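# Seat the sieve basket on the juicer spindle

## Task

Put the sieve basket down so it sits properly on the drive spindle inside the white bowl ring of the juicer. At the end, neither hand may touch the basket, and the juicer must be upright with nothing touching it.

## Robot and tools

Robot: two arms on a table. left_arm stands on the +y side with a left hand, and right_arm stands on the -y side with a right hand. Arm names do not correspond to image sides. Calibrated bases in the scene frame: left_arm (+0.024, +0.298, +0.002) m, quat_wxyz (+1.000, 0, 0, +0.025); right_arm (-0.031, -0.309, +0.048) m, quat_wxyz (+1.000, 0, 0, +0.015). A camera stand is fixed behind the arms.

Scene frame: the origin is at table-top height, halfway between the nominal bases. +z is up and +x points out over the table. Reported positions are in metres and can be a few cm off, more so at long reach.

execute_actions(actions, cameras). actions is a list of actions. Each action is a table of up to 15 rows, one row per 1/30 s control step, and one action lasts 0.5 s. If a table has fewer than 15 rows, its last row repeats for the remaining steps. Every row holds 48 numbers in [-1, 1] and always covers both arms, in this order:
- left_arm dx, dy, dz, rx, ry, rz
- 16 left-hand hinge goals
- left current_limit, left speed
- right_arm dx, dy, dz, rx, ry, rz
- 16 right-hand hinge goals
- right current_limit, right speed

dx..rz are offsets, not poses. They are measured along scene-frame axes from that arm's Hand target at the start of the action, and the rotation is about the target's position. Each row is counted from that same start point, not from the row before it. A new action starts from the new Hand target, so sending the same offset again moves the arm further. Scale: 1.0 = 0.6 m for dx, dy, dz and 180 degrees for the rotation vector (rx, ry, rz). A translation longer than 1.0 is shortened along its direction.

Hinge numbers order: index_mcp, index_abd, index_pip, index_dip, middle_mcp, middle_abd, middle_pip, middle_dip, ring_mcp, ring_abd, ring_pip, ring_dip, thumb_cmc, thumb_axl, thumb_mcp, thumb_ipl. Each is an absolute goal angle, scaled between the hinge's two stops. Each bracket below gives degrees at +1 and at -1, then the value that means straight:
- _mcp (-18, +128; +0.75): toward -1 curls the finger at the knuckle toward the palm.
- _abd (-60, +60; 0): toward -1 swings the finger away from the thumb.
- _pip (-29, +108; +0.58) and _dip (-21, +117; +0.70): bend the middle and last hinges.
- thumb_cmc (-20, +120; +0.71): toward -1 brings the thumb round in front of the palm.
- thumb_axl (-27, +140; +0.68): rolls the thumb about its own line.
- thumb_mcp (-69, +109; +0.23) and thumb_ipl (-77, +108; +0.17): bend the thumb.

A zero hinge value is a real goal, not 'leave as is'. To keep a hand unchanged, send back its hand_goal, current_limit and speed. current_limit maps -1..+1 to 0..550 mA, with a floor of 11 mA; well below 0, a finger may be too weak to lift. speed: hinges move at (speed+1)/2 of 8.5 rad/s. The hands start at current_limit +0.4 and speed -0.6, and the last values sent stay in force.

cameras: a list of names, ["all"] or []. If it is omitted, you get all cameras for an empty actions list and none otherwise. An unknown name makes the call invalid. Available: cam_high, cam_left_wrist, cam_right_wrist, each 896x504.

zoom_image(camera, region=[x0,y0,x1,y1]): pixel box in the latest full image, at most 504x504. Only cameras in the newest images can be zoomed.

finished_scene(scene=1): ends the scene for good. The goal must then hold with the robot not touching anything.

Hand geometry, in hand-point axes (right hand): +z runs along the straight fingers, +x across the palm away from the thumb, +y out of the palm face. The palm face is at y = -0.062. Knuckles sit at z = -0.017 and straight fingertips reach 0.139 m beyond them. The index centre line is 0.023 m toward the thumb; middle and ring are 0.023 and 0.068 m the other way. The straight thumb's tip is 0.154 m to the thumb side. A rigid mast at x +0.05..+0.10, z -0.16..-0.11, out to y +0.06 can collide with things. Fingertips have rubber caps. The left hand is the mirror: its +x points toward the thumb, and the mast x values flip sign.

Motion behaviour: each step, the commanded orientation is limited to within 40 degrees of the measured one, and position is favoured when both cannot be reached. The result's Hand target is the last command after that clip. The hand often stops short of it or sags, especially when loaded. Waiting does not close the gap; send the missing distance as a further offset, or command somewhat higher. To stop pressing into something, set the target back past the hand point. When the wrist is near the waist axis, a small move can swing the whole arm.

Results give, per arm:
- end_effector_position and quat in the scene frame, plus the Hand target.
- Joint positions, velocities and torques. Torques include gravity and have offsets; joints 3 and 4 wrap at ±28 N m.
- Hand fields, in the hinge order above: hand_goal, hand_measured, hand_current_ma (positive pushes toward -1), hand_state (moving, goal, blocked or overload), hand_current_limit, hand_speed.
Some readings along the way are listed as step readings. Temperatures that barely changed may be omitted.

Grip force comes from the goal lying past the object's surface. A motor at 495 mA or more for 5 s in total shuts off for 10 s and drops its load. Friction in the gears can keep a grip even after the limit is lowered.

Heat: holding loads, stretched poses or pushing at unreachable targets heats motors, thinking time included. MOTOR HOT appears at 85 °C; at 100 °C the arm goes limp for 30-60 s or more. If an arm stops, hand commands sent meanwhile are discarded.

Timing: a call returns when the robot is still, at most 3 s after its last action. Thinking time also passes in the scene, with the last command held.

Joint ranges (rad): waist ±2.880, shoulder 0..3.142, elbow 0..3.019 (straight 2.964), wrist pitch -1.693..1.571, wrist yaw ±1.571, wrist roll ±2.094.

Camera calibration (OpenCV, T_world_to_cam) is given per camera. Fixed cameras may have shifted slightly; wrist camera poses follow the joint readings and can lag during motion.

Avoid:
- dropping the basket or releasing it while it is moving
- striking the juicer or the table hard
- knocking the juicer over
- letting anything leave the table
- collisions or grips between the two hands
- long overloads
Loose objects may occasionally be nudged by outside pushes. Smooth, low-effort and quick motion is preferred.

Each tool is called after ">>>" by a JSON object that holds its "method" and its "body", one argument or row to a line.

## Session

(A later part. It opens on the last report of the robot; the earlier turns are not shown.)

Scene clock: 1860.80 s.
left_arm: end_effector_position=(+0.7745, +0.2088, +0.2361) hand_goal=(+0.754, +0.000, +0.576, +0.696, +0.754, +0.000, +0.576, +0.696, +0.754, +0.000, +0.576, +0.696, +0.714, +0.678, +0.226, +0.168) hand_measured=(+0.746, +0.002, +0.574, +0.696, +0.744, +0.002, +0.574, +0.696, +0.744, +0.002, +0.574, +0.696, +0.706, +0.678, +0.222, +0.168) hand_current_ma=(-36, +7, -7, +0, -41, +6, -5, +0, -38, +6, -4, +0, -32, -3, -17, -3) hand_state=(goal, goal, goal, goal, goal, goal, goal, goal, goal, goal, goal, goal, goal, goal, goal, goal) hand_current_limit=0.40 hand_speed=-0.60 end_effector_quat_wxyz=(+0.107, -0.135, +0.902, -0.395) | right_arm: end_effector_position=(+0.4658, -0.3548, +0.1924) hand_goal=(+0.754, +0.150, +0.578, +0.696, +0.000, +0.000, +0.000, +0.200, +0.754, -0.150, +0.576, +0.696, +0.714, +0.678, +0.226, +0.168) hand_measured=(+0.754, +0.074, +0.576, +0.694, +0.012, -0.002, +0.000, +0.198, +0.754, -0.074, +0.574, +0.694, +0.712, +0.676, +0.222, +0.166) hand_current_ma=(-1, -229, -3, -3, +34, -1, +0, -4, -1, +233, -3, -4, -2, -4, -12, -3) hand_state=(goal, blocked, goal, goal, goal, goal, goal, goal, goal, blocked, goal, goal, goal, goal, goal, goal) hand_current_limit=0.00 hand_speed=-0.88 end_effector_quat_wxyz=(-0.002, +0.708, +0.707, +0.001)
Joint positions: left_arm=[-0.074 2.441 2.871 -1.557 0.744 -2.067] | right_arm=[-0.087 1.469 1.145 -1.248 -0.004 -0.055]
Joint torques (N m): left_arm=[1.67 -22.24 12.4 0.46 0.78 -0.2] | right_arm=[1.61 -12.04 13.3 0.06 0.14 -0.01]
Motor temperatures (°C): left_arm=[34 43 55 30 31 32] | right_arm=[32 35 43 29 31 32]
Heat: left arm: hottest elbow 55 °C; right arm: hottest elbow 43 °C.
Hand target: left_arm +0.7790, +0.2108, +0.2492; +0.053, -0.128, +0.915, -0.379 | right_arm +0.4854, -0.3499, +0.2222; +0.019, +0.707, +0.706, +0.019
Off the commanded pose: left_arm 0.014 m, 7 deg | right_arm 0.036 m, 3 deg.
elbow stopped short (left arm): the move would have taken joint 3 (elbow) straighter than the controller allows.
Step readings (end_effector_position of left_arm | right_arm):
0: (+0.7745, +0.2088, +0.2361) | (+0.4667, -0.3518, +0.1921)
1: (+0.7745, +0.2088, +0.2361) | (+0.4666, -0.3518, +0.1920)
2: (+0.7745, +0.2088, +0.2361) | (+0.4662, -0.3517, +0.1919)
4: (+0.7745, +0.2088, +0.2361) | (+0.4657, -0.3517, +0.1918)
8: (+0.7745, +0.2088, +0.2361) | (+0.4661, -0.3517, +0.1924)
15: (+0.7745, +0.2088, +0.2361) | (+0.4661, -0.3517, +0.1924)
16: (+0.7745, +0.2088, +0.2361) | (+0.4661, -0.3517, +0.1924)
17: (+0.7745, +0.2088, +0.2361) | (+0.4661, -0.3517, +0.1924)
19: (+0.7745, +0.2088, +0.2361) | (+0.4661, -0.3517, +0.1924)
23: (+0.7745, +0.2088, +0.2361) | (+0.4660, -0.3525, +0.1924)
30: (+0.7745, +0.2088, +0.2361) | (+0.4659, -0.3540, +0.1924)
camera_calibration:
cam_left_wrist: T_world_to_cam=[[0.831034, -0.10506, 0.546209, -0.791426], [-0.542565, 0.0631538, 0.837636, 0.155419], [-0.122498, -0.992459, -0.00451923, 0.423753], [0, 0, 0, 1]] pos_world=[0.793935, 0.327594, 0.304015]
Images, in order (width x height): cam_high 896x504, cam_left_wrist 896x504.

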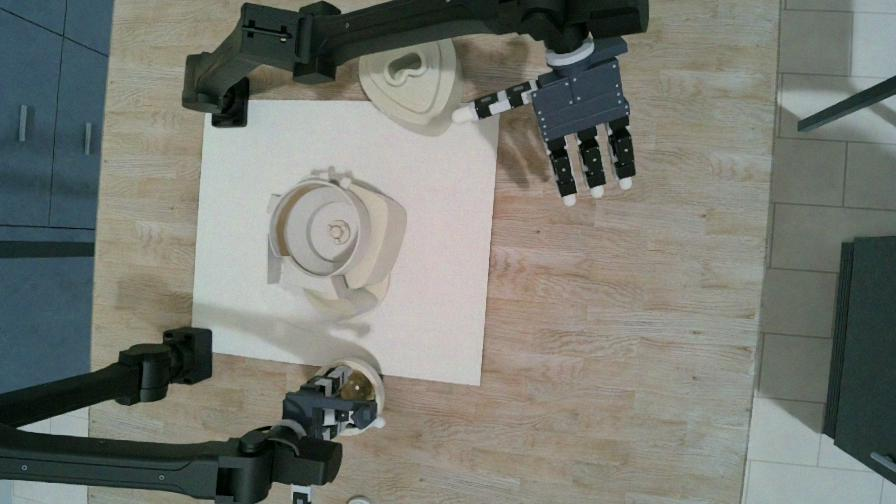

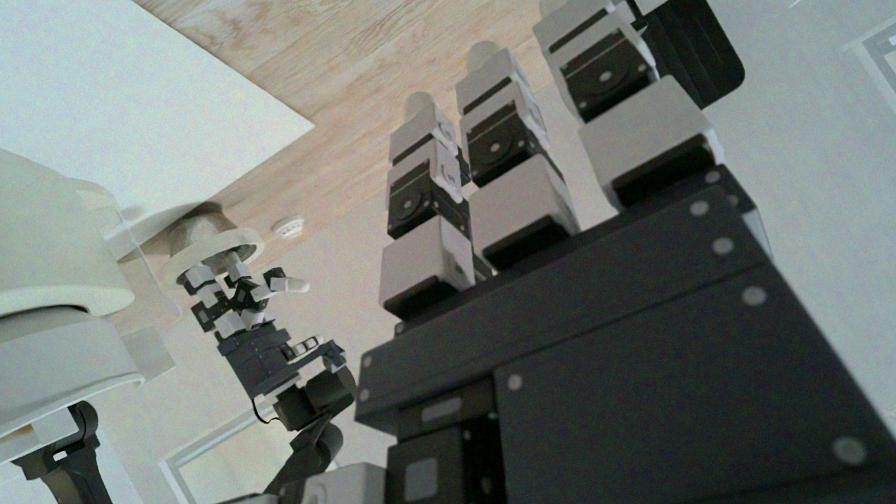

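>>> {"method": "execute_actions", "body": {
  "actions": [
    [[0,0,0,0,0,0,0.754,0,0.576,0.696,0.754,0,0.576,0.696,0.754,0,0.576,0.696,0.714,0.678,0.226,0.168,0.4,-0.6, 0.0,0.0,0.0,0,0.0,0,0.754,0.45,0.577,0.696,0.0,0,0.0,0.2,0.754,-0.45,0.576,0.696,0.714,0.678,0.226,0.168,0.4,-0.85]],
    [[0,0,0,0,0,0,0.754,0,0.576,0.696,0.754,0,0.576,0.696,0.754,0,0.576,0.696,0.714,0.678,0.226,0.168,0.4,-0.6, 0.0,0.0,0.0,0,0.0,0,0.754,0.45,0.577,0.696,0.0,0,0.0,0.2,0.754,-0.45,0.576,0.696,0.714,0.678,0.226,0.168,0.76,-0.85]]
  ],
  "cameras": ["cam_high","cam_left_wrist"]
}}

>>> {"method": "zoom_image", "body": {
  "camera": "cam_left_wrist",
  "region": [150, 190, 280, 320]
}}

Scene clock: 1867.80 s.
left_arm: end_effector_position=(+0.7745, +0.2088, +0.2361) hand_goal=(+0.754, +0.000, +0.576, +0.696, +0.754, +0.000, +0.576, +0.696, +0.754, +0.000, +0.576, +0.696, +0.714, +0.678, +0.226, +0.168) hand_measured=(+0.746, +0.002, +0.574, +0.696, +0.744, +0.002, +0.574, +0.696, +0.744, +0.002, +0.574, +0.696, +0.706, +0.678, +0.222, +0.168) hand_current_ma=(-36, +7, -7, +0, -41, +6, -5, +0, -38, +6, -4, +0, -32, -3, -17, -3) hand_state=(goal, goal, goal, goal, goal, goal, goal, goal, goal, goal, goal, goal, goal, goal, goal, goal) hand_current_limit=0.40 hand_speed=-0.60 end_effector_quat_wxyz=(+0.107, -0.135, +0.902, -0.395) | right_arm: end_effector_position=(+0.4658, -0.3548, +0.1924) hand_goal=(+0.754, +0.450, +0.578, +0.696, +0.000, +0.000, +0.000, +0.200, +0.754, -0.450, +0.576, +0.696, +0.714, +0.678, +0.226, +0.168) hand_measured=(+0.754, +0.076, +0.576, +0.694, +0.012, -0.002, +0.000, +0.198, +0.754, -0.080, +0.574, +0.694, +0.712, +0.676, +0.222, +0.166) hand_current_ma=(-1, -484, -3, -3, +34, -1, +0, -4, -1, +484, -3, -4, -2, -4, -12, -3) hand_state=(goal, blocked, goal, goal, goal, goal, goal, goal, goal, blocked, goal, goal, goal, goal, goal, goal) hand_current_limit=0.76 hand_speed=-0.85 end_effector_quat_wxyz=(-0.002, +0.708, +0.707, +0.001)
Joint positions: left_arm=[-0.074 2.441 2.871 -1.557 0.744 -2.067] | right_arm=[-0.087 1.469 1.145 -1.248 -0.004 -0.055]
Joint torques (N m): left_arm=[1.61 -22.3 12.41 0.46 0.78 -0.2] | right_arm=[1.79 -12.69 13.38 0.14 0.16 0.02]
Motor temperatures (°C): left_arm=[34 43 55 30 31 32] | right_arm=[32 35 45 29 31 32]
Heat: left arm: hottest elbow 55 °C; right arm: hottest elbow 45 °C.
Hand target: left_arm +0.7790, +0.2108, +0.2492; +0.053, -0.128, +0.915, -0.379 | right_arm +0.4854, -0.3499, +0.2222; +0.019, +0.707, +0.706, +0.019
Off the commanded pose: left_arm 0.014 m, 7 deg | right_arm 0.036 m, 3 deg.
elbow stopped short (left arm): the move would have taken joint 3 (elbow) straighter than the controller allows.
Step readings (end_effector_position of left_arm | right_arm):
0: (+0.7745, +0.2088, +0.2361) | (+0.4658, -0.3548, +0.1924)
1: (+0.7745, +0.2088, +0.2361) | (+0.4658, -0.3548, +0.1924)
2: (+0.7745, +0.2088, +0.2361) | (+0.4658, -0.3548, +0.1924)
4: (+0.7745, +0.2088, +0.2361) | (+0.4658, -0.3548, +0.1924)
8: (+0.7745, +0.2088, +0.2361) | (+0.4658, -0.3548, +0.1924)
15: (+0.7745, +0.2088, +0.2361) | (+0.4658, -0.3548, +0.1924)
16: (+0.7745, +0.2088, +0.2361) | (+0.4658, -0.3548, +0.1924)
17: (+0.7745, +0.2088, +0.2361) | (+0.4658, -0.3548, +0.1924)
19: (+0.7745, +0.2088, +0.2361) | (+0.4658, -0.3548, +0.1924)
23: (+0.7745, +0.2088, +0.2361) | (+0.4658, -0.3548, +0.1924)
30: (+0.7745, +0.2088, +0.2361) | (+0.4658, -0.3548, +0.1924)
camera_calibration:
cam_left_wrist: T_world_to_cam=[[0.831034, -0.10506, 0.546209, -0.791426], [-0.542565, 0.0631538, 0.837636, 0.155419], [-0.122498, -0.992459, -0.00451923, 0.423753], [0, 0, 0, 1]] pos_world=[0.793935, 0.327594, 0.304015]
Images, in order (width x height): cam_high 896x504, cam_left_wrist 896x504.

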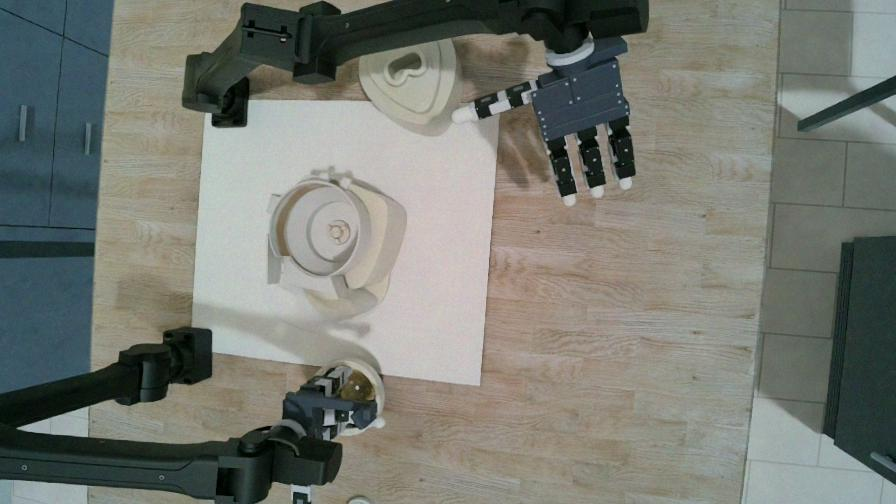

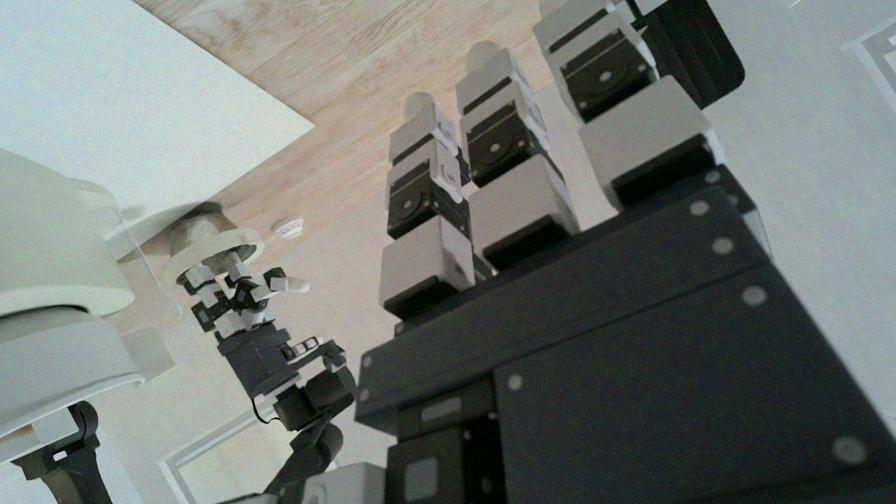

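Scaled by 3.877 from the camera's 896x504 image, which has a finer 1280x720 frame.

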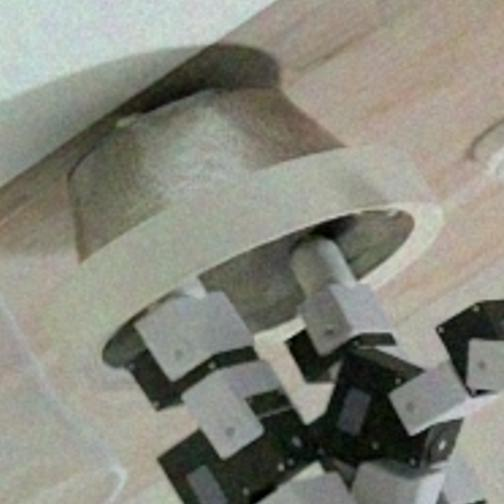

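>>> {"method": "execute_actions", "body": {
  "actions": [
    [[0,0,0,0,0,0,0.754,0,0.576,0.696,0.754,0,0.576,0.696,0.754,0,0.576,0.696,0.714,0.678,0.226,0.168,0.4,-0.6, 0.003,0.0,0.015,0,0.0,0,0.754,0.45,0.577,0.696,0.0,0,0.0,0.2,0.754,-0.45,0.576,0.696,0.714,0.678,0.226,0.168,0.76,-0.85]],
    [[0,0,0,0,0,0,0.754,0,0.576,0.696,0.754,0,0.576,0.696,0.754,0,0.576,0.696,0.714,0.678,0.226,0.168,0.4,-0.6, 0.0,0.0,0.015,0,0.0,0,0.754,0.45,0.577,0.696,0.0,0,0.0,0.2,0.754,-0.45,0.576,0.696,0.714,0.678,0.226,0.168,0.76,-0.85]]
  ],
  "cameras": ["cam_high","cam_left_wrist"]
}}

>>> {"method": "zoom_image", "body": {
  "camera": "cam_high",
  "region": [300, 350, 400, 450]
}}

>>> {"method": "zoom_image", "body": {
  "camera": "cam_left_wrist",
  "region": [150, 190, 280, 320]
}}

Scene clock: 1875.40 s.
left_arm: end_effector_position=(+0.7745, +0.2088, +0.2361) hand_goal=(+0.754, +0.000, +0.576, +0.696, +0.754, +0.000, +0.576, +0.696, +0.754, +0.000, +0.576, +0.696, +0.714, +0.678, +0.226, +0.168) hand_measured=(+0.746, +0.002, +0.574, +0.696, +0.744, +0.002, +0.574, +0.696, +0.744, +0.002, +0.574, +0.696, +0.706, +0.678, +0.222, +0.168) hand_current_ma=(-36, +7, -7, +0, -41, +6, -5, +0, -38, +6, -4, +0, -32, -3, -17, -3) hand_state=(goal, goal, goal, goal, goal, goal, goal, goal, goal, goal, goal, goal, goal, goal, goal, goal) hand_current_limit=0.40 hand_speed=-0.60 end_effector_quat_wxyz=(+0.107, -0.135, +0.902, -0.395) | right_arm: end_effector_position=(+0.4658, -0.3548, +0.2028) hand_goal=(+0.754, +0.450, +0.578, +0.696, +0.000, +0.000, +0.000, +0.200, +0.754, -0.450, +0.576, +0.696, +0.714, +0.678, +0.226, +0.168) hand_measured=(+0.750, +0.090, +0.576, +0.694, +0.012, -0.002, +0.000, +0.198, +0.752, -0.138, +0.574, +0.694, +0.712, +0.676, +0.222, +0.166) hand_current_ma=(-6, -484, -3, -3, +34, -1, +0, -4, -5, +484, -3, -4, -2, -4, -12, -3) hand_state=(goal, blocked, goal, goal, goal, goal, goal, goal, goal, blocked, goal, goal, goal, goal, goal, goal) hand_current_limit=0.76 hand_speed=-0.85 end_effector_quat_wxyz=(-0.007, +0.708, +0.706, -0.004)
Joint positions: left_arm=[-0.074 2.441 2.871 -1.557 0.744 -2.067] | right_arm=[-0.087 1.469 1.177 -1.296 -0.004 -0.055]
Joint torques (N m): left_arm=[1.55 -22.24 12.4 0.46 0.78 -0.2] | right_arm=[2.32 -13.51 14.13 0.12 0.14 0.01]
Motor temperatures (°C): left_arm=[34 43 55 30 31 32] | right_arm=[32 35 46 29 31 32]
Heat: left arm: hottest elbow 55 °C; right arm: hottest elbow 46 °C.
Hand target: left_arm +0.7790, +0.2108, +0.2492; +0.053, -0.128, +0.915, -0.379 | right_arm +0.4872, -0.3499, +0.2402; +0.019, +0.707, +0.706, +0.019
Off the commanded pose: left_arm 0.014 m, 7 deg | right_arm 0.043 m, 4 deg.
elbow stopped short (left arm): the move would have taken joint 3 (elbow) straighter than the controller allows.
Step readings (end_effector_position of left_arm | right_arm):
0: (+0.7745, +0.2088, +0.2361) | (+0.4658, -0.3548, +0.1924)
1: (+0.7745, +0.2088, +0.2361) | (+0.4654, -0.3548, +0.1927)
2: (+0.7745, +0.2088, +0.2361) | (+0.4650, -0.3547, +0.1936)
4: (+0.7745, +0.2088, +0.2361) | (+0.4655, -0.3548, +0.1962)
8: (+0.7745, +0.2088, +0.2361) | (+0.4668, -0.3549, +0.1986)
15: (+0.7745, +0.2088, +0.2361) | (+0.4667, -0.3549, +0.1986)
16: (+0.7745, +0.2088, +0.2361) | (+0.4663, -0.3548, +0.1990)
17: (+0.7745, +0.2088, +0.2361) | (+0.4659, -0.3548, +0.1998)
19: (+0.7745, +0.2088, +0.2361) | (+0.4657, -0.3548, +0.2018)
23: (+0.7745, +0.2088, +0.2361) | (+0.4660, -0.3548, +0.2029)
30: (+0.7745, +0.2088, +0.2361) | (+0.4658, -0.3548, +0.2028)
camera_calibration:
cam_left_wrist: T_world_to_cam=[[0.831034, -0.10506, 0.546209, -0.791426], [-0.542565, 0.0631538, 0.837636, 0.155419], [-0.122498, -0.992459, -0.00451923, 0.423753], [0, 0, 0, 1]] pos_world=[0.793935, 0.327594, 0.304015]
Images, in order (width x height): cam_high 896x504, cam_left_wrist 896x504.

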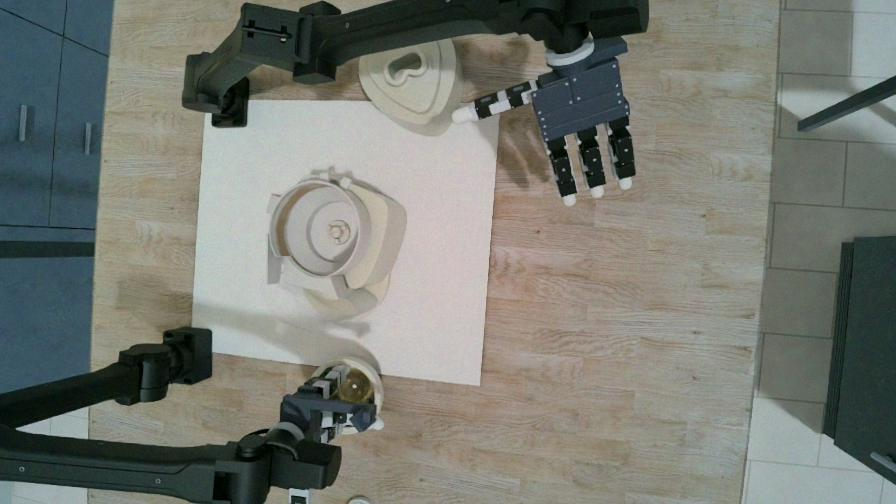

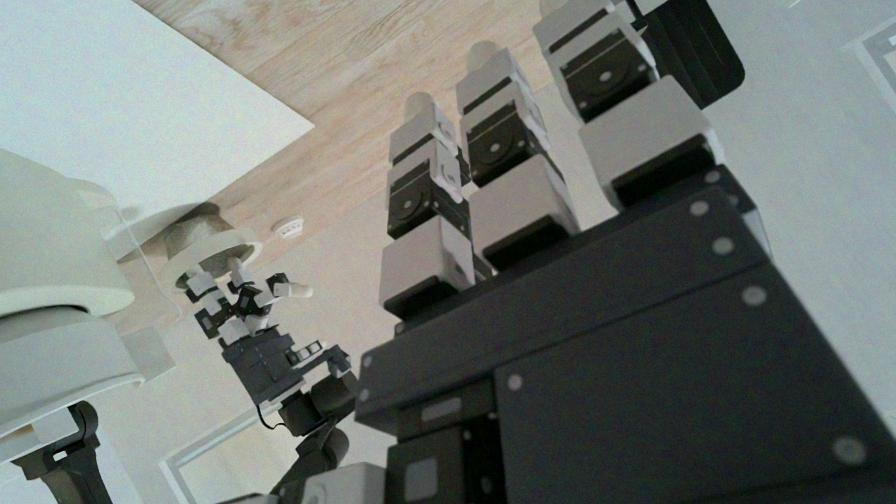

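Scaled by 5.040 from the camera's 896x504 image, which has a finer 1280x720 frame.

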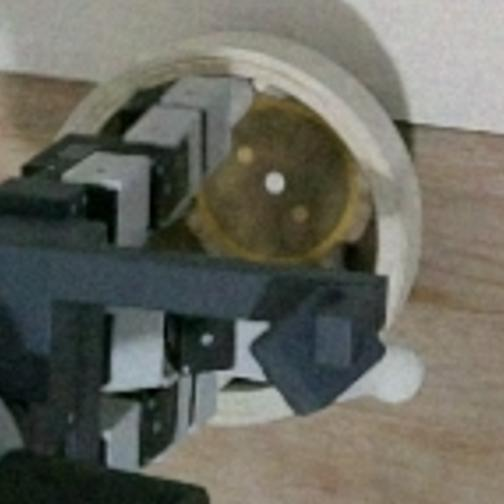

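Scaled by 3.877 from the camera's 896x504 image, which has a finer 1280x720 frame.

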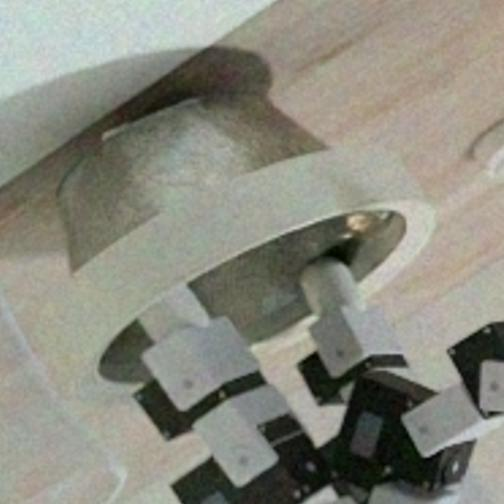

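>>> {"method": "execute_actions", "body": {
  "actions": [
    [[0,0,0,0,0,0,0.754,0,0.576,0.696,0.754,0,0.576,0.696,0.754,0,0.576,0.696,0.714,0.678,0.226,0.168,0.4,-0.6, -0.003,0.0,-0.035,0,0.0,0,0.754,0.25,0.577,0.696,0.0,0,0.0,0.2,0.754,-0.25,0.576,0.696,0.714,0.678,0.226,0.168,0.1,-0.85]],
    [[0,0,0,0,0,0,0.754,0,0.576,0.696,0.754,0,0.576,0.696,0.754,0,0.576,0.696,0.714,0.678,0.226,0.168,0.4,-0.6, 0.0,0.0,-0.01,0,0.0,0,0.754,0.25,0.577,0.696,0.0,0,0.0,0.2,0.754,-0.25,0.576,0.696,0.714,0.678,0.226,0.168,0.1,-0.85]]
  ],
  "cameras": ["cam_high","cam_left_wrist"]
}}

>>> {"method": "zoom_image", "body": {
  "camera": "cam_high",
  "region": [300, 350, 400, 450]
}}

>>> {"method": "zoom_image", "body": {
  "camera": "cam_left_wrist",
  "region": [150, 190, 280, 320]
}}

Scene clock: 1937.00 s.
left_arm: end_effector_position=(+0.7745, +0.2088, +0.2361) hand_goal=(+0.754, +0.000, +0.576, +0.696, +0.754, +0.000, +0.576, +0.696, +0.754, +0.000, +0.576, +0.696, +0.714, +0.678, +0.226, +0.168) hand_measured=(+0.746, +0.002, +0.574, +0.696, +0.744, +0.002, +0.574, +0.696, +0.744, +0.002, +0.574, +0.696, +0.706, +0.678, +0.222, +0.168) hand_current_ma=(-36, +7, -7, +0, -41, +6, -5, +0, -38, +6, -4, +0, -32, -3, -17, -3) hand_state=(goal, goal, goal, goal, goal, goal, goal, goal, goal, goal, goal, goal, goal, goal, goal, goal) hand_current_limit=0.40 hand_speed=-0.60 end_effector_quat_wxyz=(+0.107, -0.135, +0.902, -0.395) | right_arm: end_effector_position=(+0.4763, -0.3554, +0.2042) hand_goal=(+0.754, +0.250, +0.578, +0.696, +0.000, +0.000, +0.000, +0.200, +0.754, -0.250, +0.576, +0.696, +0.714, +0.678, +0.226, +0.168) hand_measured=(+0.752, +0.090, +0.576, +0.694, +0.012, -0.002, +0.000, +0.198, +0.752, -0.138, +0.574, +0.694, +0.712, +0.676, +0.222, +0.166) hand_current_ma=(-2, -302, -2, -3, +34, -1, +0, -4, -2, +303, -2, -3, -2, -4, -12, -3) hand_state=(goal, blocked, goal, goal, goal, goal, goal, goal, goal, blocked, goal, goal, goal, goal, goal, goal) hand_current_limit=0.10 hand_speed=-0.85 end_effector_quat_wxyz=(+0.006, +0.708, +0.706, +0.008)
Joint positions: left_arm=[-0.074 2.441 2.871 -1.557 0.744 -2.067] | right_arm=[-0.087 1.474 1.177 -1.254 -0.004 -0.055]
Joint torques (N m): left_arm=[1.61 -22.24 12.4 0.46 0.78 -0.2] | right_arm=[2.14 -12.57 9.32 1.46 0.14 0]
Motor temperatures (°C): left_arm=[34 43 55 30 31 32] | right_arm=[32 35 49 29 31 32]
Heat: left arm: hottest elbow 55 °C; right arm: hottest elbow 49 °C.
Hand target: left_arm +0.7790, +0.2108, +0.2492; +0.053, -0.128, +0.915, -0.379 | right_arm +0.4853, -0.3499, +0.2132; +0.019, +0.707, +0.706, +0.019
Off the commanded pose: left_arm 0.014 m, 7 deg | right_arm 0.014 m, 2 deg.
elbow stopped short (left arm): the move would have taken joint 3 (elbow) straighter than the controller allows.
Step readings (end_effector_position of left_arm | right_arm):
0: (+0.7745, +0.2088, +0.2361) | (+0.4658, -0.3548, +0.2028)
1: (+0.7745, +0.2088, +0.2361) | (+0.4665, -0.3549, +0.2031)
2: (+0.7745, +0.2088, +0.2361) | (+0.4681, -0.3549, +0.2036)
4: (+0.7745, +0.2088, +0.2361) | (+0.4711, -0.3551, +0.2046)
8: (+0.7745, +0.2088, +0.2361) | (+0.4726, -0.3552, +0.2052)
15: (+0.7745, +0.2088, +0.2361) | (+0.4726, -0.3552, +0.2052)
16: (+0.7745, +0.2088, +0.2361) | (+0.4730, -0.3552, +0.2046)
17: (+0.7745, +0.2088, +0.2361) | (+0.4739, -0.3553, +0.2049)
19: (+0.7745, +0.2088, +0.2361) | (+0.4756, -0.3554, +0.2047)
23: (+0.7745, +0.2088, +0.2361) | (+0.4763, -0.3554, +0.2042)
30: (+0.7745, +0.2088, +0.2361) | (+0.4763, -0.3554, +0.2042)
camera_calibration:
cam_left_wrist: T_world_to_cam=[[0.831034, -0.10506, 0.546209, -0.791426], [-0.542565, 0.0631538, 0.837636, 0.155419], [-0.122498, -0.992459, -0.00451923, 0.423753], [0, 0, 0, 1]] pos_world=[0.793935, 0.327594, 0.304015]
Images, in order (width x height): cam_high 896x504, cam_left_wrist 896x504.

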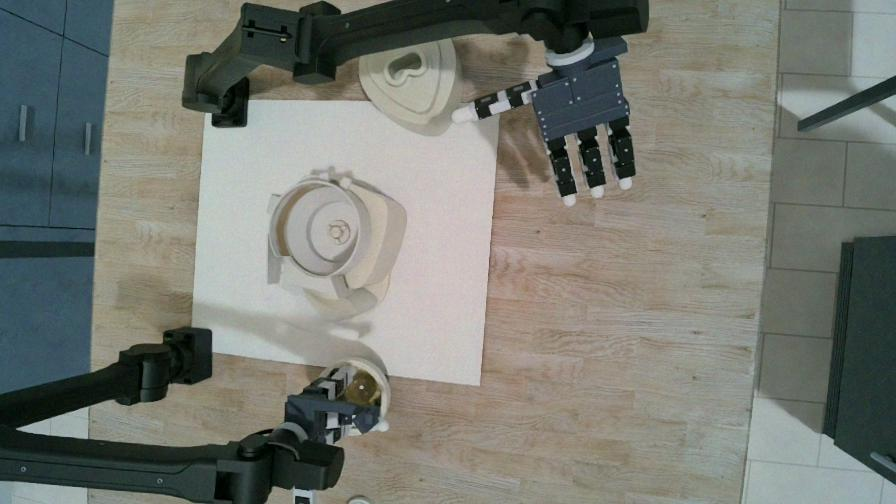

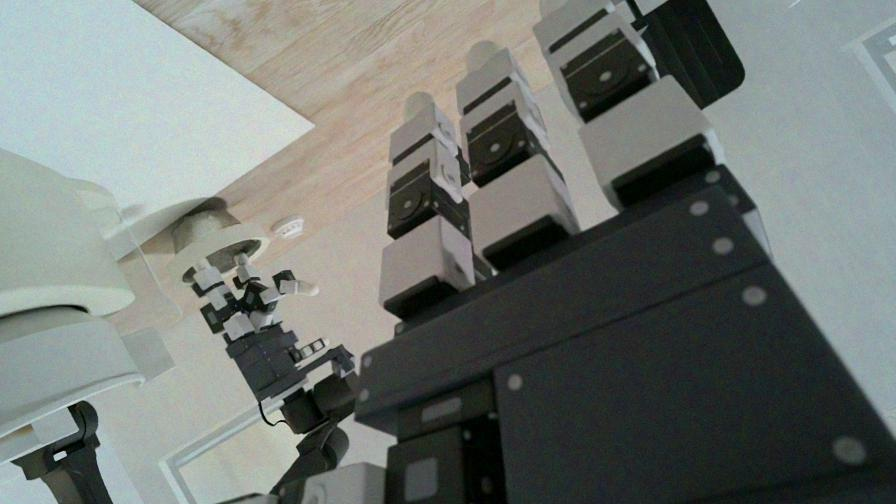

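Scaled by 5.040 from the camera's 896x504 image, which has a finer 1280x720 frame.

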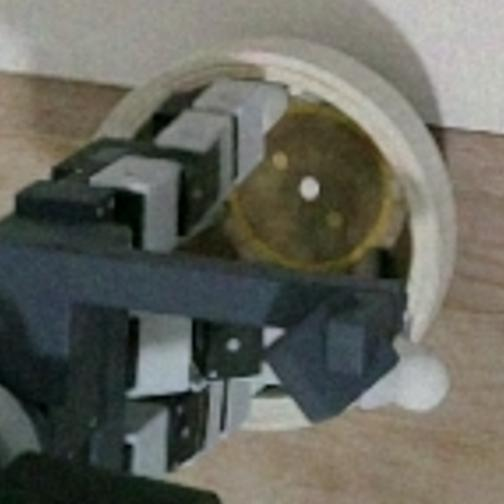

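Scaled by 3.877 from the camera's 896x504 image, which has a finer 1280x720 frame.

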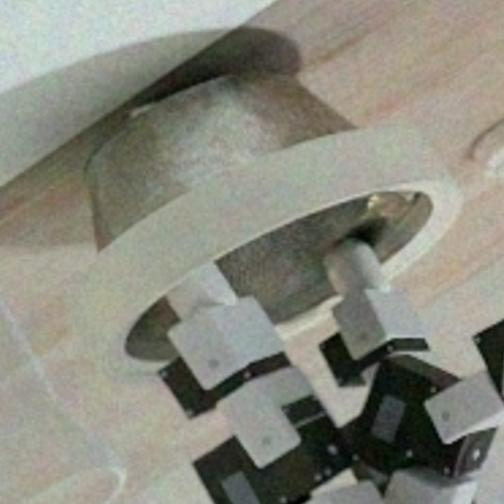

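>>> {"method": "execute_actions", "body": {
  "actions": [
    [[0,0,0,0,0,0,0.754,0,0.576,0.696,0.754,0,0.576,0.696,0.754,0,0.576,0.696,0.714,0.678,0.226,0.168,0.4,-0.6, -0.003,0.0,-0.02,0,0.0,0,0.754,0.25,0.577,0.696,0.0,0,0.0,0.2,0.754,-0.25,0.576,0.696,0.714,0.678,0.226,0.168,0.1,-0.85]]
  ],
  "cameras": ["cam_high","cam_left_wrist"]
}}

>>> {"method": "zoom_image", "body": {
  "camera": "cam_high",
  "region": [300, 350, 400, 450]
}}

>>> {"method": "zoom_image", "body": {
  "camera": "cam_left_wrist",
  "region": [150, 190, 280, 320]
}}

Scene clock: 1944.57 s.
left_arm: end_effector_position=(+0.7745, +0.2088, +0.2361) hand_goal=(+0.754, +0.000, +0.576, +0.696, +0.754, +0.000, +0.576, +0.696, +0.754, +0.000, +0.576, +0.696, +0.714, +0.678, +0.226, +0.168) hand_measured=(+0.746, +0.002, +0.574, +0.696, +0.744, +0.002, +0.574, +0.696, +0.744, +0.002, +0.574, +0.696, +0.706, +0.678, +0.222, +0.168) hand_current_ma=(-36, +7, -7, +0, -41, +6, -5, +0, -38, +6, -4, +0, -32, -3, -17, -3) hand_state=(goal, goal, goal, goal, goal, goal, goal, goal, goal, goal, goal, goal, goal, goal, goal, goal) hand_current_limit=0.40 hand_speed=-0.60 end_effector_quat_wxyz=(+0.107, -0.135, +0.902, -0.395) | right_arm: end_effector_position=(+0.4782, -0.3555, +0.2038) hand_goal=(+0.754, +0.250, +0.578, +0.696, +0.000, +0.000, +0.000, +0.200, +0.754, -0.250, +0.576, +0.696, +0.714, +0.678, +0.226, +0.168) hand_measured=(+0.766, +0.090, +0.586, +0.698, +0.012, -0.002, +0.000, +0.198, +0.766, -0.138, +0.584, +0.700, +0.712, +0.676, +0.222, +0.166) hand_current_ma=(+33, -302, +18, +5, +34, -1, +0, -4, +33, +303, +17, +6, -2, -4, -12, -3) hand_state=(goal, blocked, goal, goal, goal, goal, goal, goal, goal, blocked, goal, goal, goal, goal, goal, goal) hand_current_limit=0.10 hand_speed=-0.85 end_effector_quat_wxyz=(+0.011, +0.708, +0.706, +0.012)
Joint positions: left_arm=[-0.074 2.441 2.871 -1.557 0.744 -2.067] | right_arm=[-0.087 1.472 1.171 -1.237 -0.004 -0.055]
Joint torques (N m): left_arm=[1.61 -22.24 12.4 0.44 0.79 -0.2] | right_arm=[2.2 -11.93 7.45 1.99 0.16 -0.03]
Motor temperatures (°C): left_arm=[34 43 55 30 31 32] | right_arm=[32 35 48 29 31 32]
Heat: left arm: hottest elbow 55 °C; right arm: hottest elbow 48 °C.
Hand target: left_arm +0.7790, +0.2108, +0.2492; +0.053, -0.128, +0.915, -0.379 | right_arm +0.4835, -0.3499, +0.2012; +0.019, +0.707, +0.706, +0.019
Off the commanded pose: left_arm 0.014 m, 7 deg | right_arm 0.008 m, 1 deg.
elbow stopped short (left arm): the move would have taken joint 3 (elbow) straighter than the controller allows.
Step readings (end_effector_position of left_arm | right_arm):
0: (+0.7745, +0.2088, +0.2361) | (+0.4763, -0.3554, +0.2042)
1: (+0.7745, +0.2088, +0.2361) | (+0.4768, -0.3554, +0.2040)
2: (+0.7745, +0.2088, +0.2361) | (+0.4771, -0.3555, +0.2038)
4: (+0.7745, +0.2088, +0.2361) | (+0.4778, -0.3555, +0.2036)
8: (+0.7745, +0.2088, +0.2361) | (+0.4782, -0.3555, +0.2038)
15: (+0.7745, +0.2088, +0.2361) | (+0.4782, -0.3555, +0.2038)
camera_calibration:
cam_left_wrist: T_world_to_cam=[[0.831034, -0.10506, 0.546209, -0.791426], [-0.542565, 0.0631538, 0.837636, 0.155419], [-0.122498, -0.992459, -0.00451923, 0.423753], [0, 0, 0, 1]] pos_world=[0.793935, 0.327594, 0.304015]
Images, in order (width x height): cam_high 896x504, cam_left_wrist 896x504.

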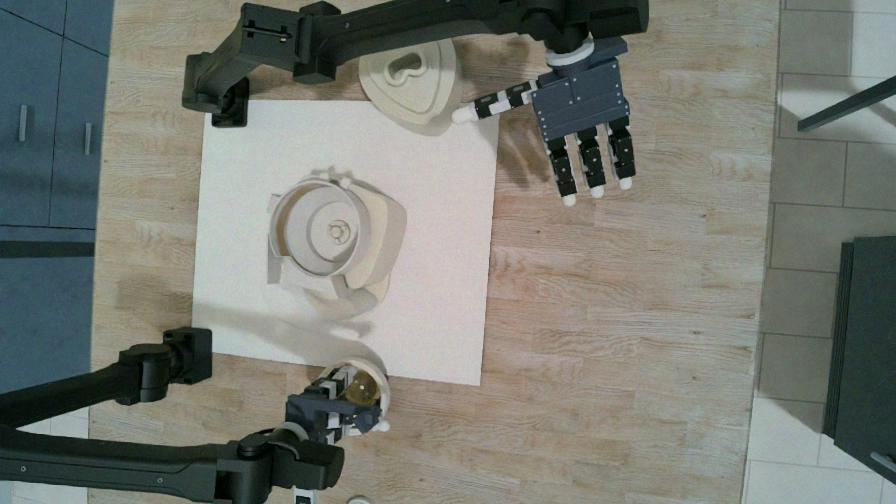

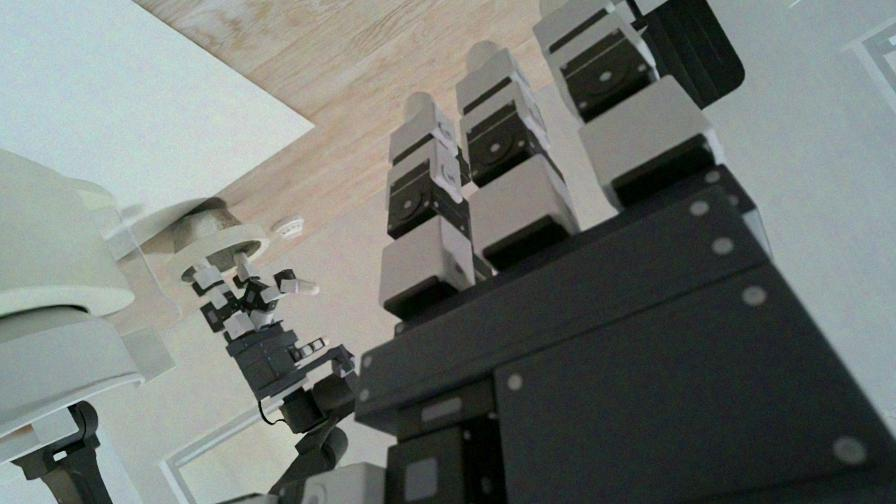

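Scaled by 5.040 from the camera's 896x504 image, which has a finer 1280x720 frame.

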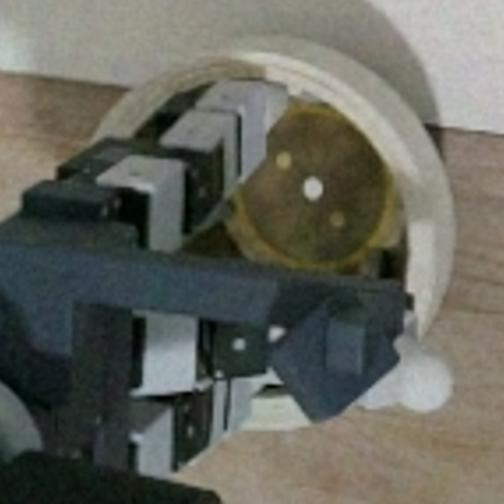

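Scaled by 3.877 from the camera's 896x504 image, which has a finer 1280x720 frame.

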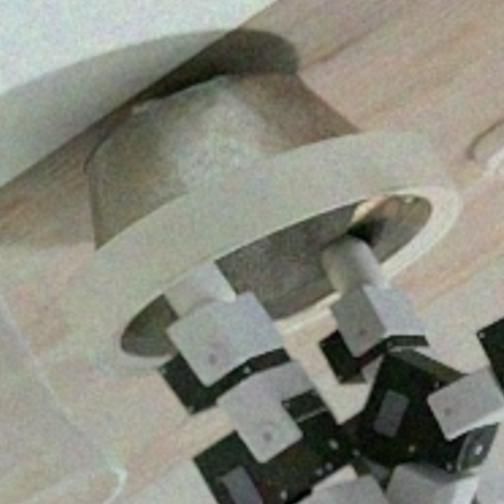

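>>> {"method": "execute_actions", "body": {
  "actions": [
    [[0,0,0,0,0,0,0.754,0,0.576,0.696,0.754,0,0.576,0.696,0.754,0,0.576,0.696,0.714,0.678,0.226,0.168,0.4,-0.6, -0.0272,-0.0492,0.008,0.0067,-0.0015,-0.137,0.754,0.25,0.577,0.696,0.0,0,0.0,0.2,0.754,-0.25,0.576,0.696,0.714,0.678,0.226,0.168,0.2,-0.85]]
  ],
  "cameras": ["cam_high","cam_left_wrist"]
}}

>>> {"method": "zoom_image", "body": {
  "camera": "cam_high",
  "region": [300, 350, 400, 450]
}}

>>> {"method": "zoom_image", "body": {
  "camera": "cam_left_wrist",
  "region": [150, 190, 280, 320]
}}

Scene clock: 1955.83 s.
left_arm: end_effector_position=(+0.7745, +0.2088, +0.2361) hand_goal=(+0.754, +0.000, +0.576, +0.696, +0.754, +0.000, +0.576, +0.696, +0.754, +0.000, +0.576, +0.696, +0.714, +0.678, +0.226, +0.168) hand_measured=(+0.746, +0.002, +0.574, +0.696, +0.744, +0.002, +0.574, +0.696, +0.744, +0.002, +0.574, +0.696, +0.706, +0.678, +0.222, +0.168) hand_current_ma=(-36, +7, -7, +0, -41, +6, -5, +0, -38, +6, -4, +0, -32, -3, -17, -3) hand_state=(goal, goal, goal, goal, goal, goal, goal, goal, goal, goal, goal, goal, goal, goal, goal, goal) hand_current_limit=0.40 hand_speed=-0.60 end_effector_quat_wxyz=(+0.107, -0.135, +0.902, -0.395) | right_arm: end_effector_position=(+0.4608, -0.3882, +0.2039) hand_goal=(+0.754, +0.250, +0.578, +0.696, +0.000, +0.000, +0.000, +0.200, +0.754, -0.250, +0.576, +0.696, +0.714, +0.678, +0.226, +0.168) hand_measured=(+0.752, +0.090, +0.580, +0.698, +0.012, -0.002, +0.000, +0.198, +0.756, -0.138, +0.578, +0.700, +0.712, +0.676, +0.222, +0.166) hand_current_ma=(-2, -330, +2, +3, +34, -2, +0, -4, +3, +330, +5, +5, -3, -4, -12, -3) hand_state=(goal, blocked, goal, goal, goal, goal, goal, goal, goal, blocked, goal, goal, goal, goal, goal, goal) hand_current_limit=0.20 hand_speed=-0.85 end_effector_quat_wxyz=(+0.011, +0.843, +0.537, +0.017)
Joint positions: left_arm=[-0.074 2.441 2.871 -1.557 0.744 -2.067] | right_arm=[-0.084 1.467 1.166 -1.229 -0.002 0.384]
Joint torques (N m): left_arm=[1.61 -22.24 12.38 0.46 0.78 -0.2] | right_arm=[2.14 -11.52 8.54 1.28 0.23 0.02]
Motor temperatures (°C): left_arm=[34 43 55 30 31 32] | right_arm=[32 35 47 29 31 32]
Heat: left arm: hottest elbow 55 °C; right arm: hottest elbow 47 °C.
Hand target: left_arm +0.7790, +0.2108, +0.2492; +0.053, -0.128, +0.915, -0.379 | right_arm +0.4673, -0.3794, +0.2060; +0.017, +0.842, +0.539, +0.023
Off the commanded pose: left_arm 0.014 m, 7 deg | right_arm 0.011 m, 1 deg.
elbow stopped short (left arm): the move would have taken joint 3 (elbow) straighter than the controller allows.
Step readings (end_effector_position of left_arm | right_arm):
0: (+0.7745, +0.2088, +0.2361) | (+0.4782, -0.3555, +0.2038)
1: (+0.7745, +0.2088, +0.2361) | (+0.4768, -0.3573, +0.2029)
2: (+0.7745, +0.2088, +0.2361) | (+0.4742, -0.3625, +0.2035)
4: (+0.7745, +0.2088, +0.2361) | (+0.4703, -0.3706, +0.2035)
8: (+0.7745, +0.2088, +0.2361) | (+0.4653, -0.3816, +0.2038)
15: (+0.7745, +0.2088, +0.2361) | (+0.4618, -0.3868, +0.2039)
camera_calibration:
cam_left_wrist: T_world_to_cam=[[0.831034, -0.10506, 0.546209, -0.791426], [-0.542565, 0.0631538, 0.837636, 0.155419], [-0.122498, -0.992459, -0.00451923, 0.423753], [0, 0, 0, 1]] pos_world=[0.793935, 0.327594, 0.304015]
Images, in order (width x height): cam_high 896x504, cam_left_wrist 896x504.

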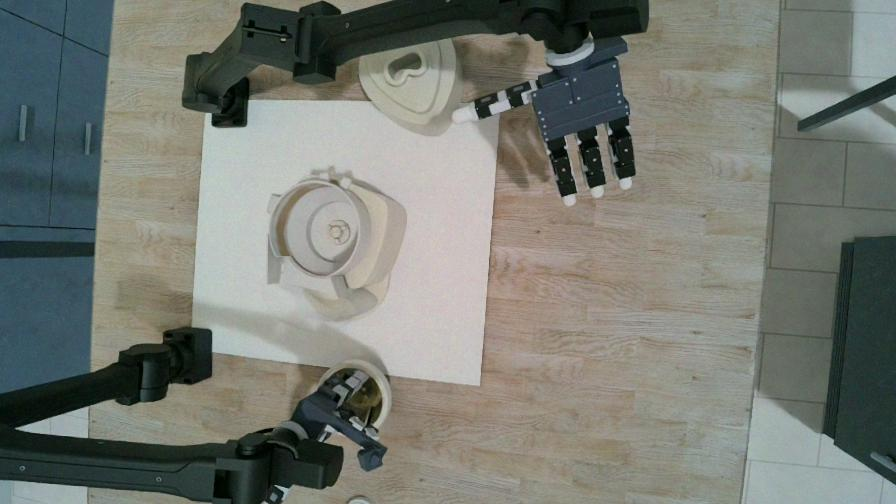

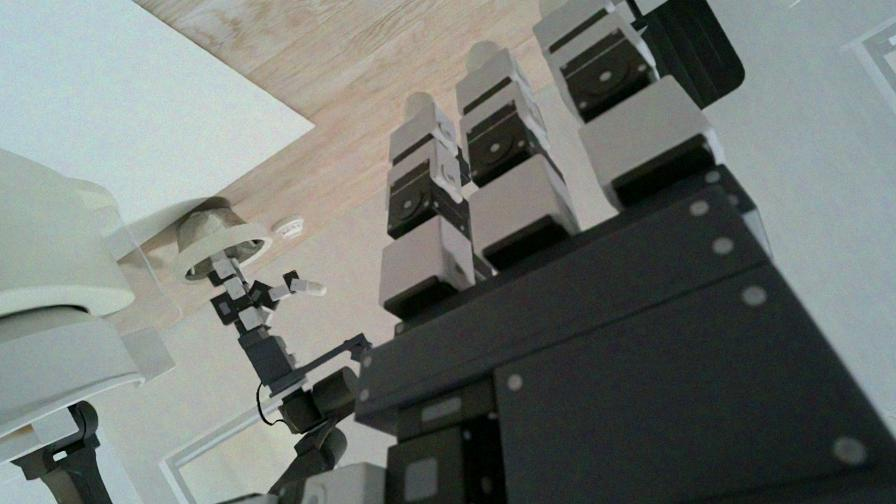

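Scaled by 5.040 from the camera's 896x504 image, which has a finer 1280x720 frame.

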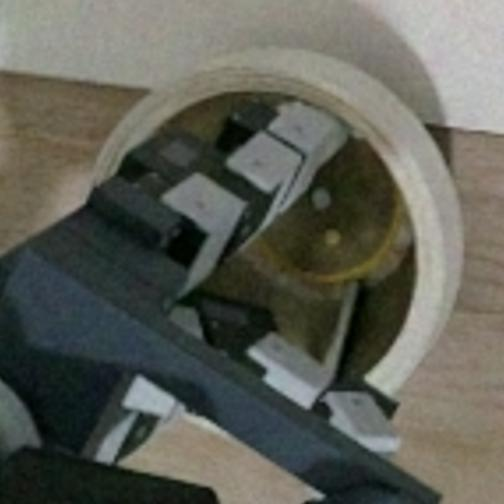

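Scaled by 3.877 from the camera's 896x504 image, which has a finer 1280x720 frame.

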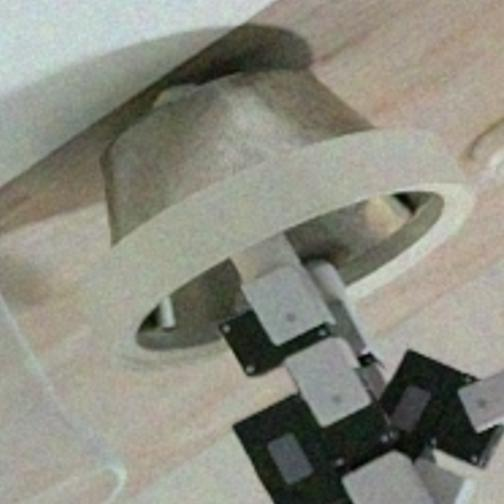

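>>> {"method": "execute_actions", "body": {
  "actions": [
    [[0,0,0,0,0,0,0.754,0,0.576,0.696,0.754,0,0.576,0.696,0.754,0,0.576,0.696,0.714,0.678,0.226,0.168,0.4,-0.6, -0.0452,-0.03,0.003,0.0067,-0.0015,-0.137,0.754,0.25,0.577,0.696,0.0,0,0.0,0.2,0.754,-0.25,0.576,0.696,0.714,0.678,0.226,0.168,0.2,-0.85]],
    [[0,0,0,0,0,0,0.754,0,0.576,0.696,0.754,0,0.576,0.696,0.754,0,0.576,0.696,0.714,0.678,0.226,0.168,0.4,-0.6, -0.0548,-0.0115,0.0,0.0067,-0.0015,-0.137,0.754,0.25,0.577,0.696,0.0,0,0.0,0.2,0.754,-0.25,0.576,0.696,0.714,0.678,0.226,0.168,0.2,-0.85]]
  ],
  "cameras": ["cam_high","cam_left_wrist"]
}}

>>> {"method": "zoom_image", "body": {
  "camera": "cam_high",
  "region": [300, 350, 400, 450]
}}

>>> {"method": "zoom_image", "body": {
  "camera": "cam_left_wrist",
  "region": [150, 190, 280, 320]
}}

Scene clock: 1964.93 s.
left_arm: end_effector_position=(+0.7745, +0.2088, +0.2361) hand_goal=(+0.754, +0.000, +0.576, +0.696, +0.754, +0.000, +0.576, +0.696, +0.754, +0.000, +0.576, +0.696, +0.714, +0.678, +0.226, +0.168) hand_measured=(+0.746, +0.002, +0.574, +0.696, +0.744, +0.002, +0.574, +0.696, +0.744, +0.002, +0.574, +0.696, +0.706, +0.678, +0.222, +0.168) hand_current_ma=(-36, +7, -7, +0, -41, +6, -5, +0, -38, +6, -4, +0, -32, -3, -17, -3) hand_state=(goal, goal, goal, goal, goal, goal, goal, goal, goal, goal, goal, goal, goal, goal, goal, goal) hand_current_limit=0.40 hand_speed=-0.60 end_effector_quat_wxyz=(+0.107, -0.135, +0.902, -0.395) | right_arm: end_effector_position=(+0.3946, -0.4134, +0.2023) hand_goal=(+0.754, +0.250, +0.578, +0.696, +0.000, +0.000, +0.000, +0.200, +0.754, -0.250, +0.576, +0.696, +0.714, +0.678, +0.226, +0.168) hand_measured=(+0.742, +0.090, +0.572, +0.694, +0.012, -0.002, +0.000, +0.198, +0.746, -0.138, +0.572, +0.696, +0.712, +0.676, +0.222, +0.166) hand_current_ma=(-31, -330, -12, -3, +34, -3, +0, -4, -19, +330, -7, -1, -3, -4, -12, -3) hand_state=(goal, blocked, goal, goal, goal, goal, goal, goal, goal, blocked, goal, goal, goal, goal, goal, goal) hand_current_limit=0.20 hand_speed=-0.85 end_effector_quat_wxyz=(+0.009, +0.991, +0.135, +0.019)
Joint positions: left_arm=[-0.074 2.441 2.871 -1.557 0.744 -2.067] | right_arm=[-0.064 1.467 1.166 -1.229 0.011 1.266]
Joint torques (N m): left_arm=[1.61 -22.3 12.38 0.46 0.78 -0.2] | right_arm=[2.67 -10.7 10.48 0.8 0.23 0.03]
Motor temperatures (°C): left_arm=[34 43 55 30 31 32] | right_arm=[32 35 46 29 31 32]
Heat: left arm: hottest elbow 55 °C; right arm: hottest elbow 46 °C.
Hand target: left_arm +0.7790, +0.2108, +0.2492; +0.053, -0.128, +0.915, -0.379 | right_arm +0.4072, -0.4043, +0.2078; +0.010, +0.990, +0.138, +0.029
Off the commanded pose: left_arm 0.014 m, 7 deg | right_arm 0.017 m, 1 deg.
elbow stopped short (left arm): the move would have taken joint 3 (elbow) straighter than the controller allows.
Step readings (end_effector_position of left_arm | right_arm):
0: (+0.7745, +0.2088, +0.2361) | (+0.4607, -0.3883, +0.2039)
1: (+0.7745, +0.2088, +0.2361) | (+0.4581, -0.3904, +0.2035)
2: (+0.7745, +0.2088, +0.2361) | (+0.4542, -0.3934, +0.2032)
4: (+0.7745, +0.2088, +0.2361) | (+0.4471, -0.3987, +0.2031)
8: (+0.7745, +0.2088, +0.2361) | (+0.4385, -0.4032, +0.2032)
15: (+0.7745, +0.2088, +0.2361) | (+0.4328, -0.4058, +0.2033)
16: (+0.7745, +0.2088, +0.2361) | (+0.4288, -0.4072, +0.2029)
17: (+0.7745, +0.2088, +0.2361) | (+0.4233, -0.4091, +0.2026)
19: (+0.7745, +0.2088, +0.2361) | (+0.4139, -0.4114, +0.2023)
23: (+0.7745, +0.2088, +0.2361) | (+0.4030, -0.4135, +0.2023)
30: (+0.7745, +0.2088, +0.2361) | (+0.3964, -0.4133, +0.2024)
camera_calibration:
cam_left_wrist: T_world_to_cam=[[0.831034, -0.10506, 0.546209, -0.791426], [-0.542565, 0.0631538, 0.837636, 0.155419], [-0.122498, -0.992459, -0.00451923, 0.423753], [0, 0, 0, 1]] pos_world=[0.793935, 0.327594, 0.304015]
Images, in order (width x height): cam_high 896x504, cam_left_wrist 896x504.

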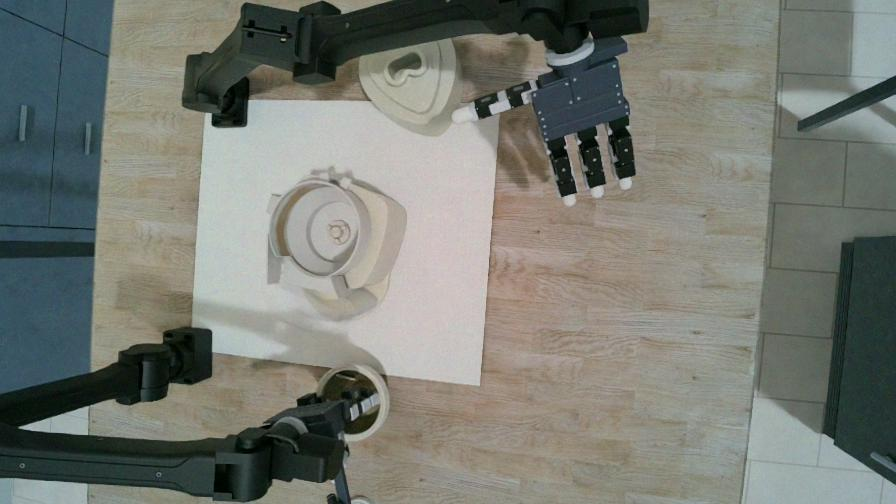

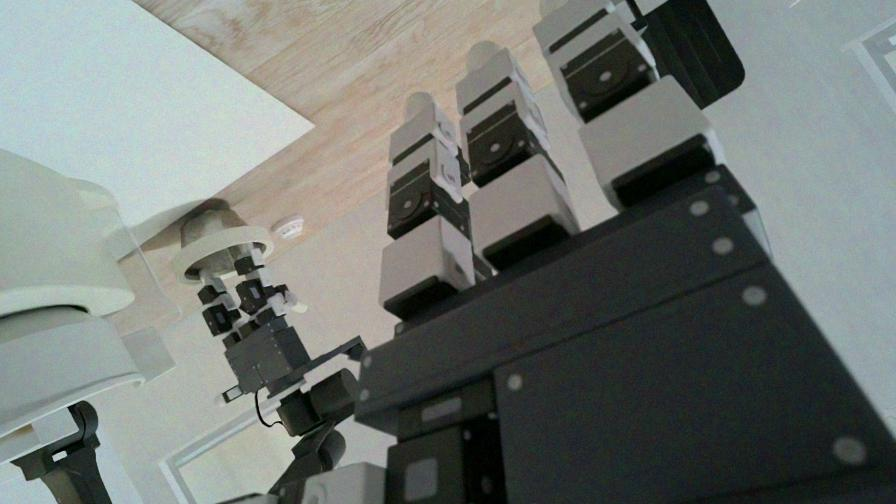

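Scaled by 5.040 from the camera's 896x504 image, which has a finer 1280x720 frame.

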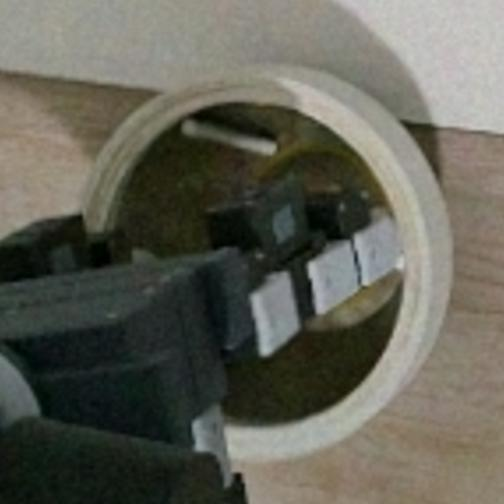

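Scaled by 3.877 from the camera's 896x504 image, which has a finer 1280x720 frame.

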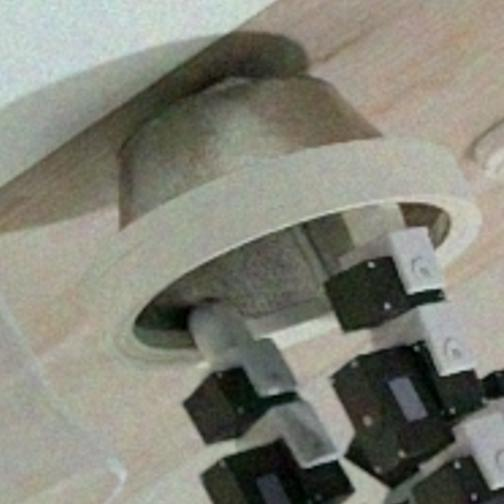

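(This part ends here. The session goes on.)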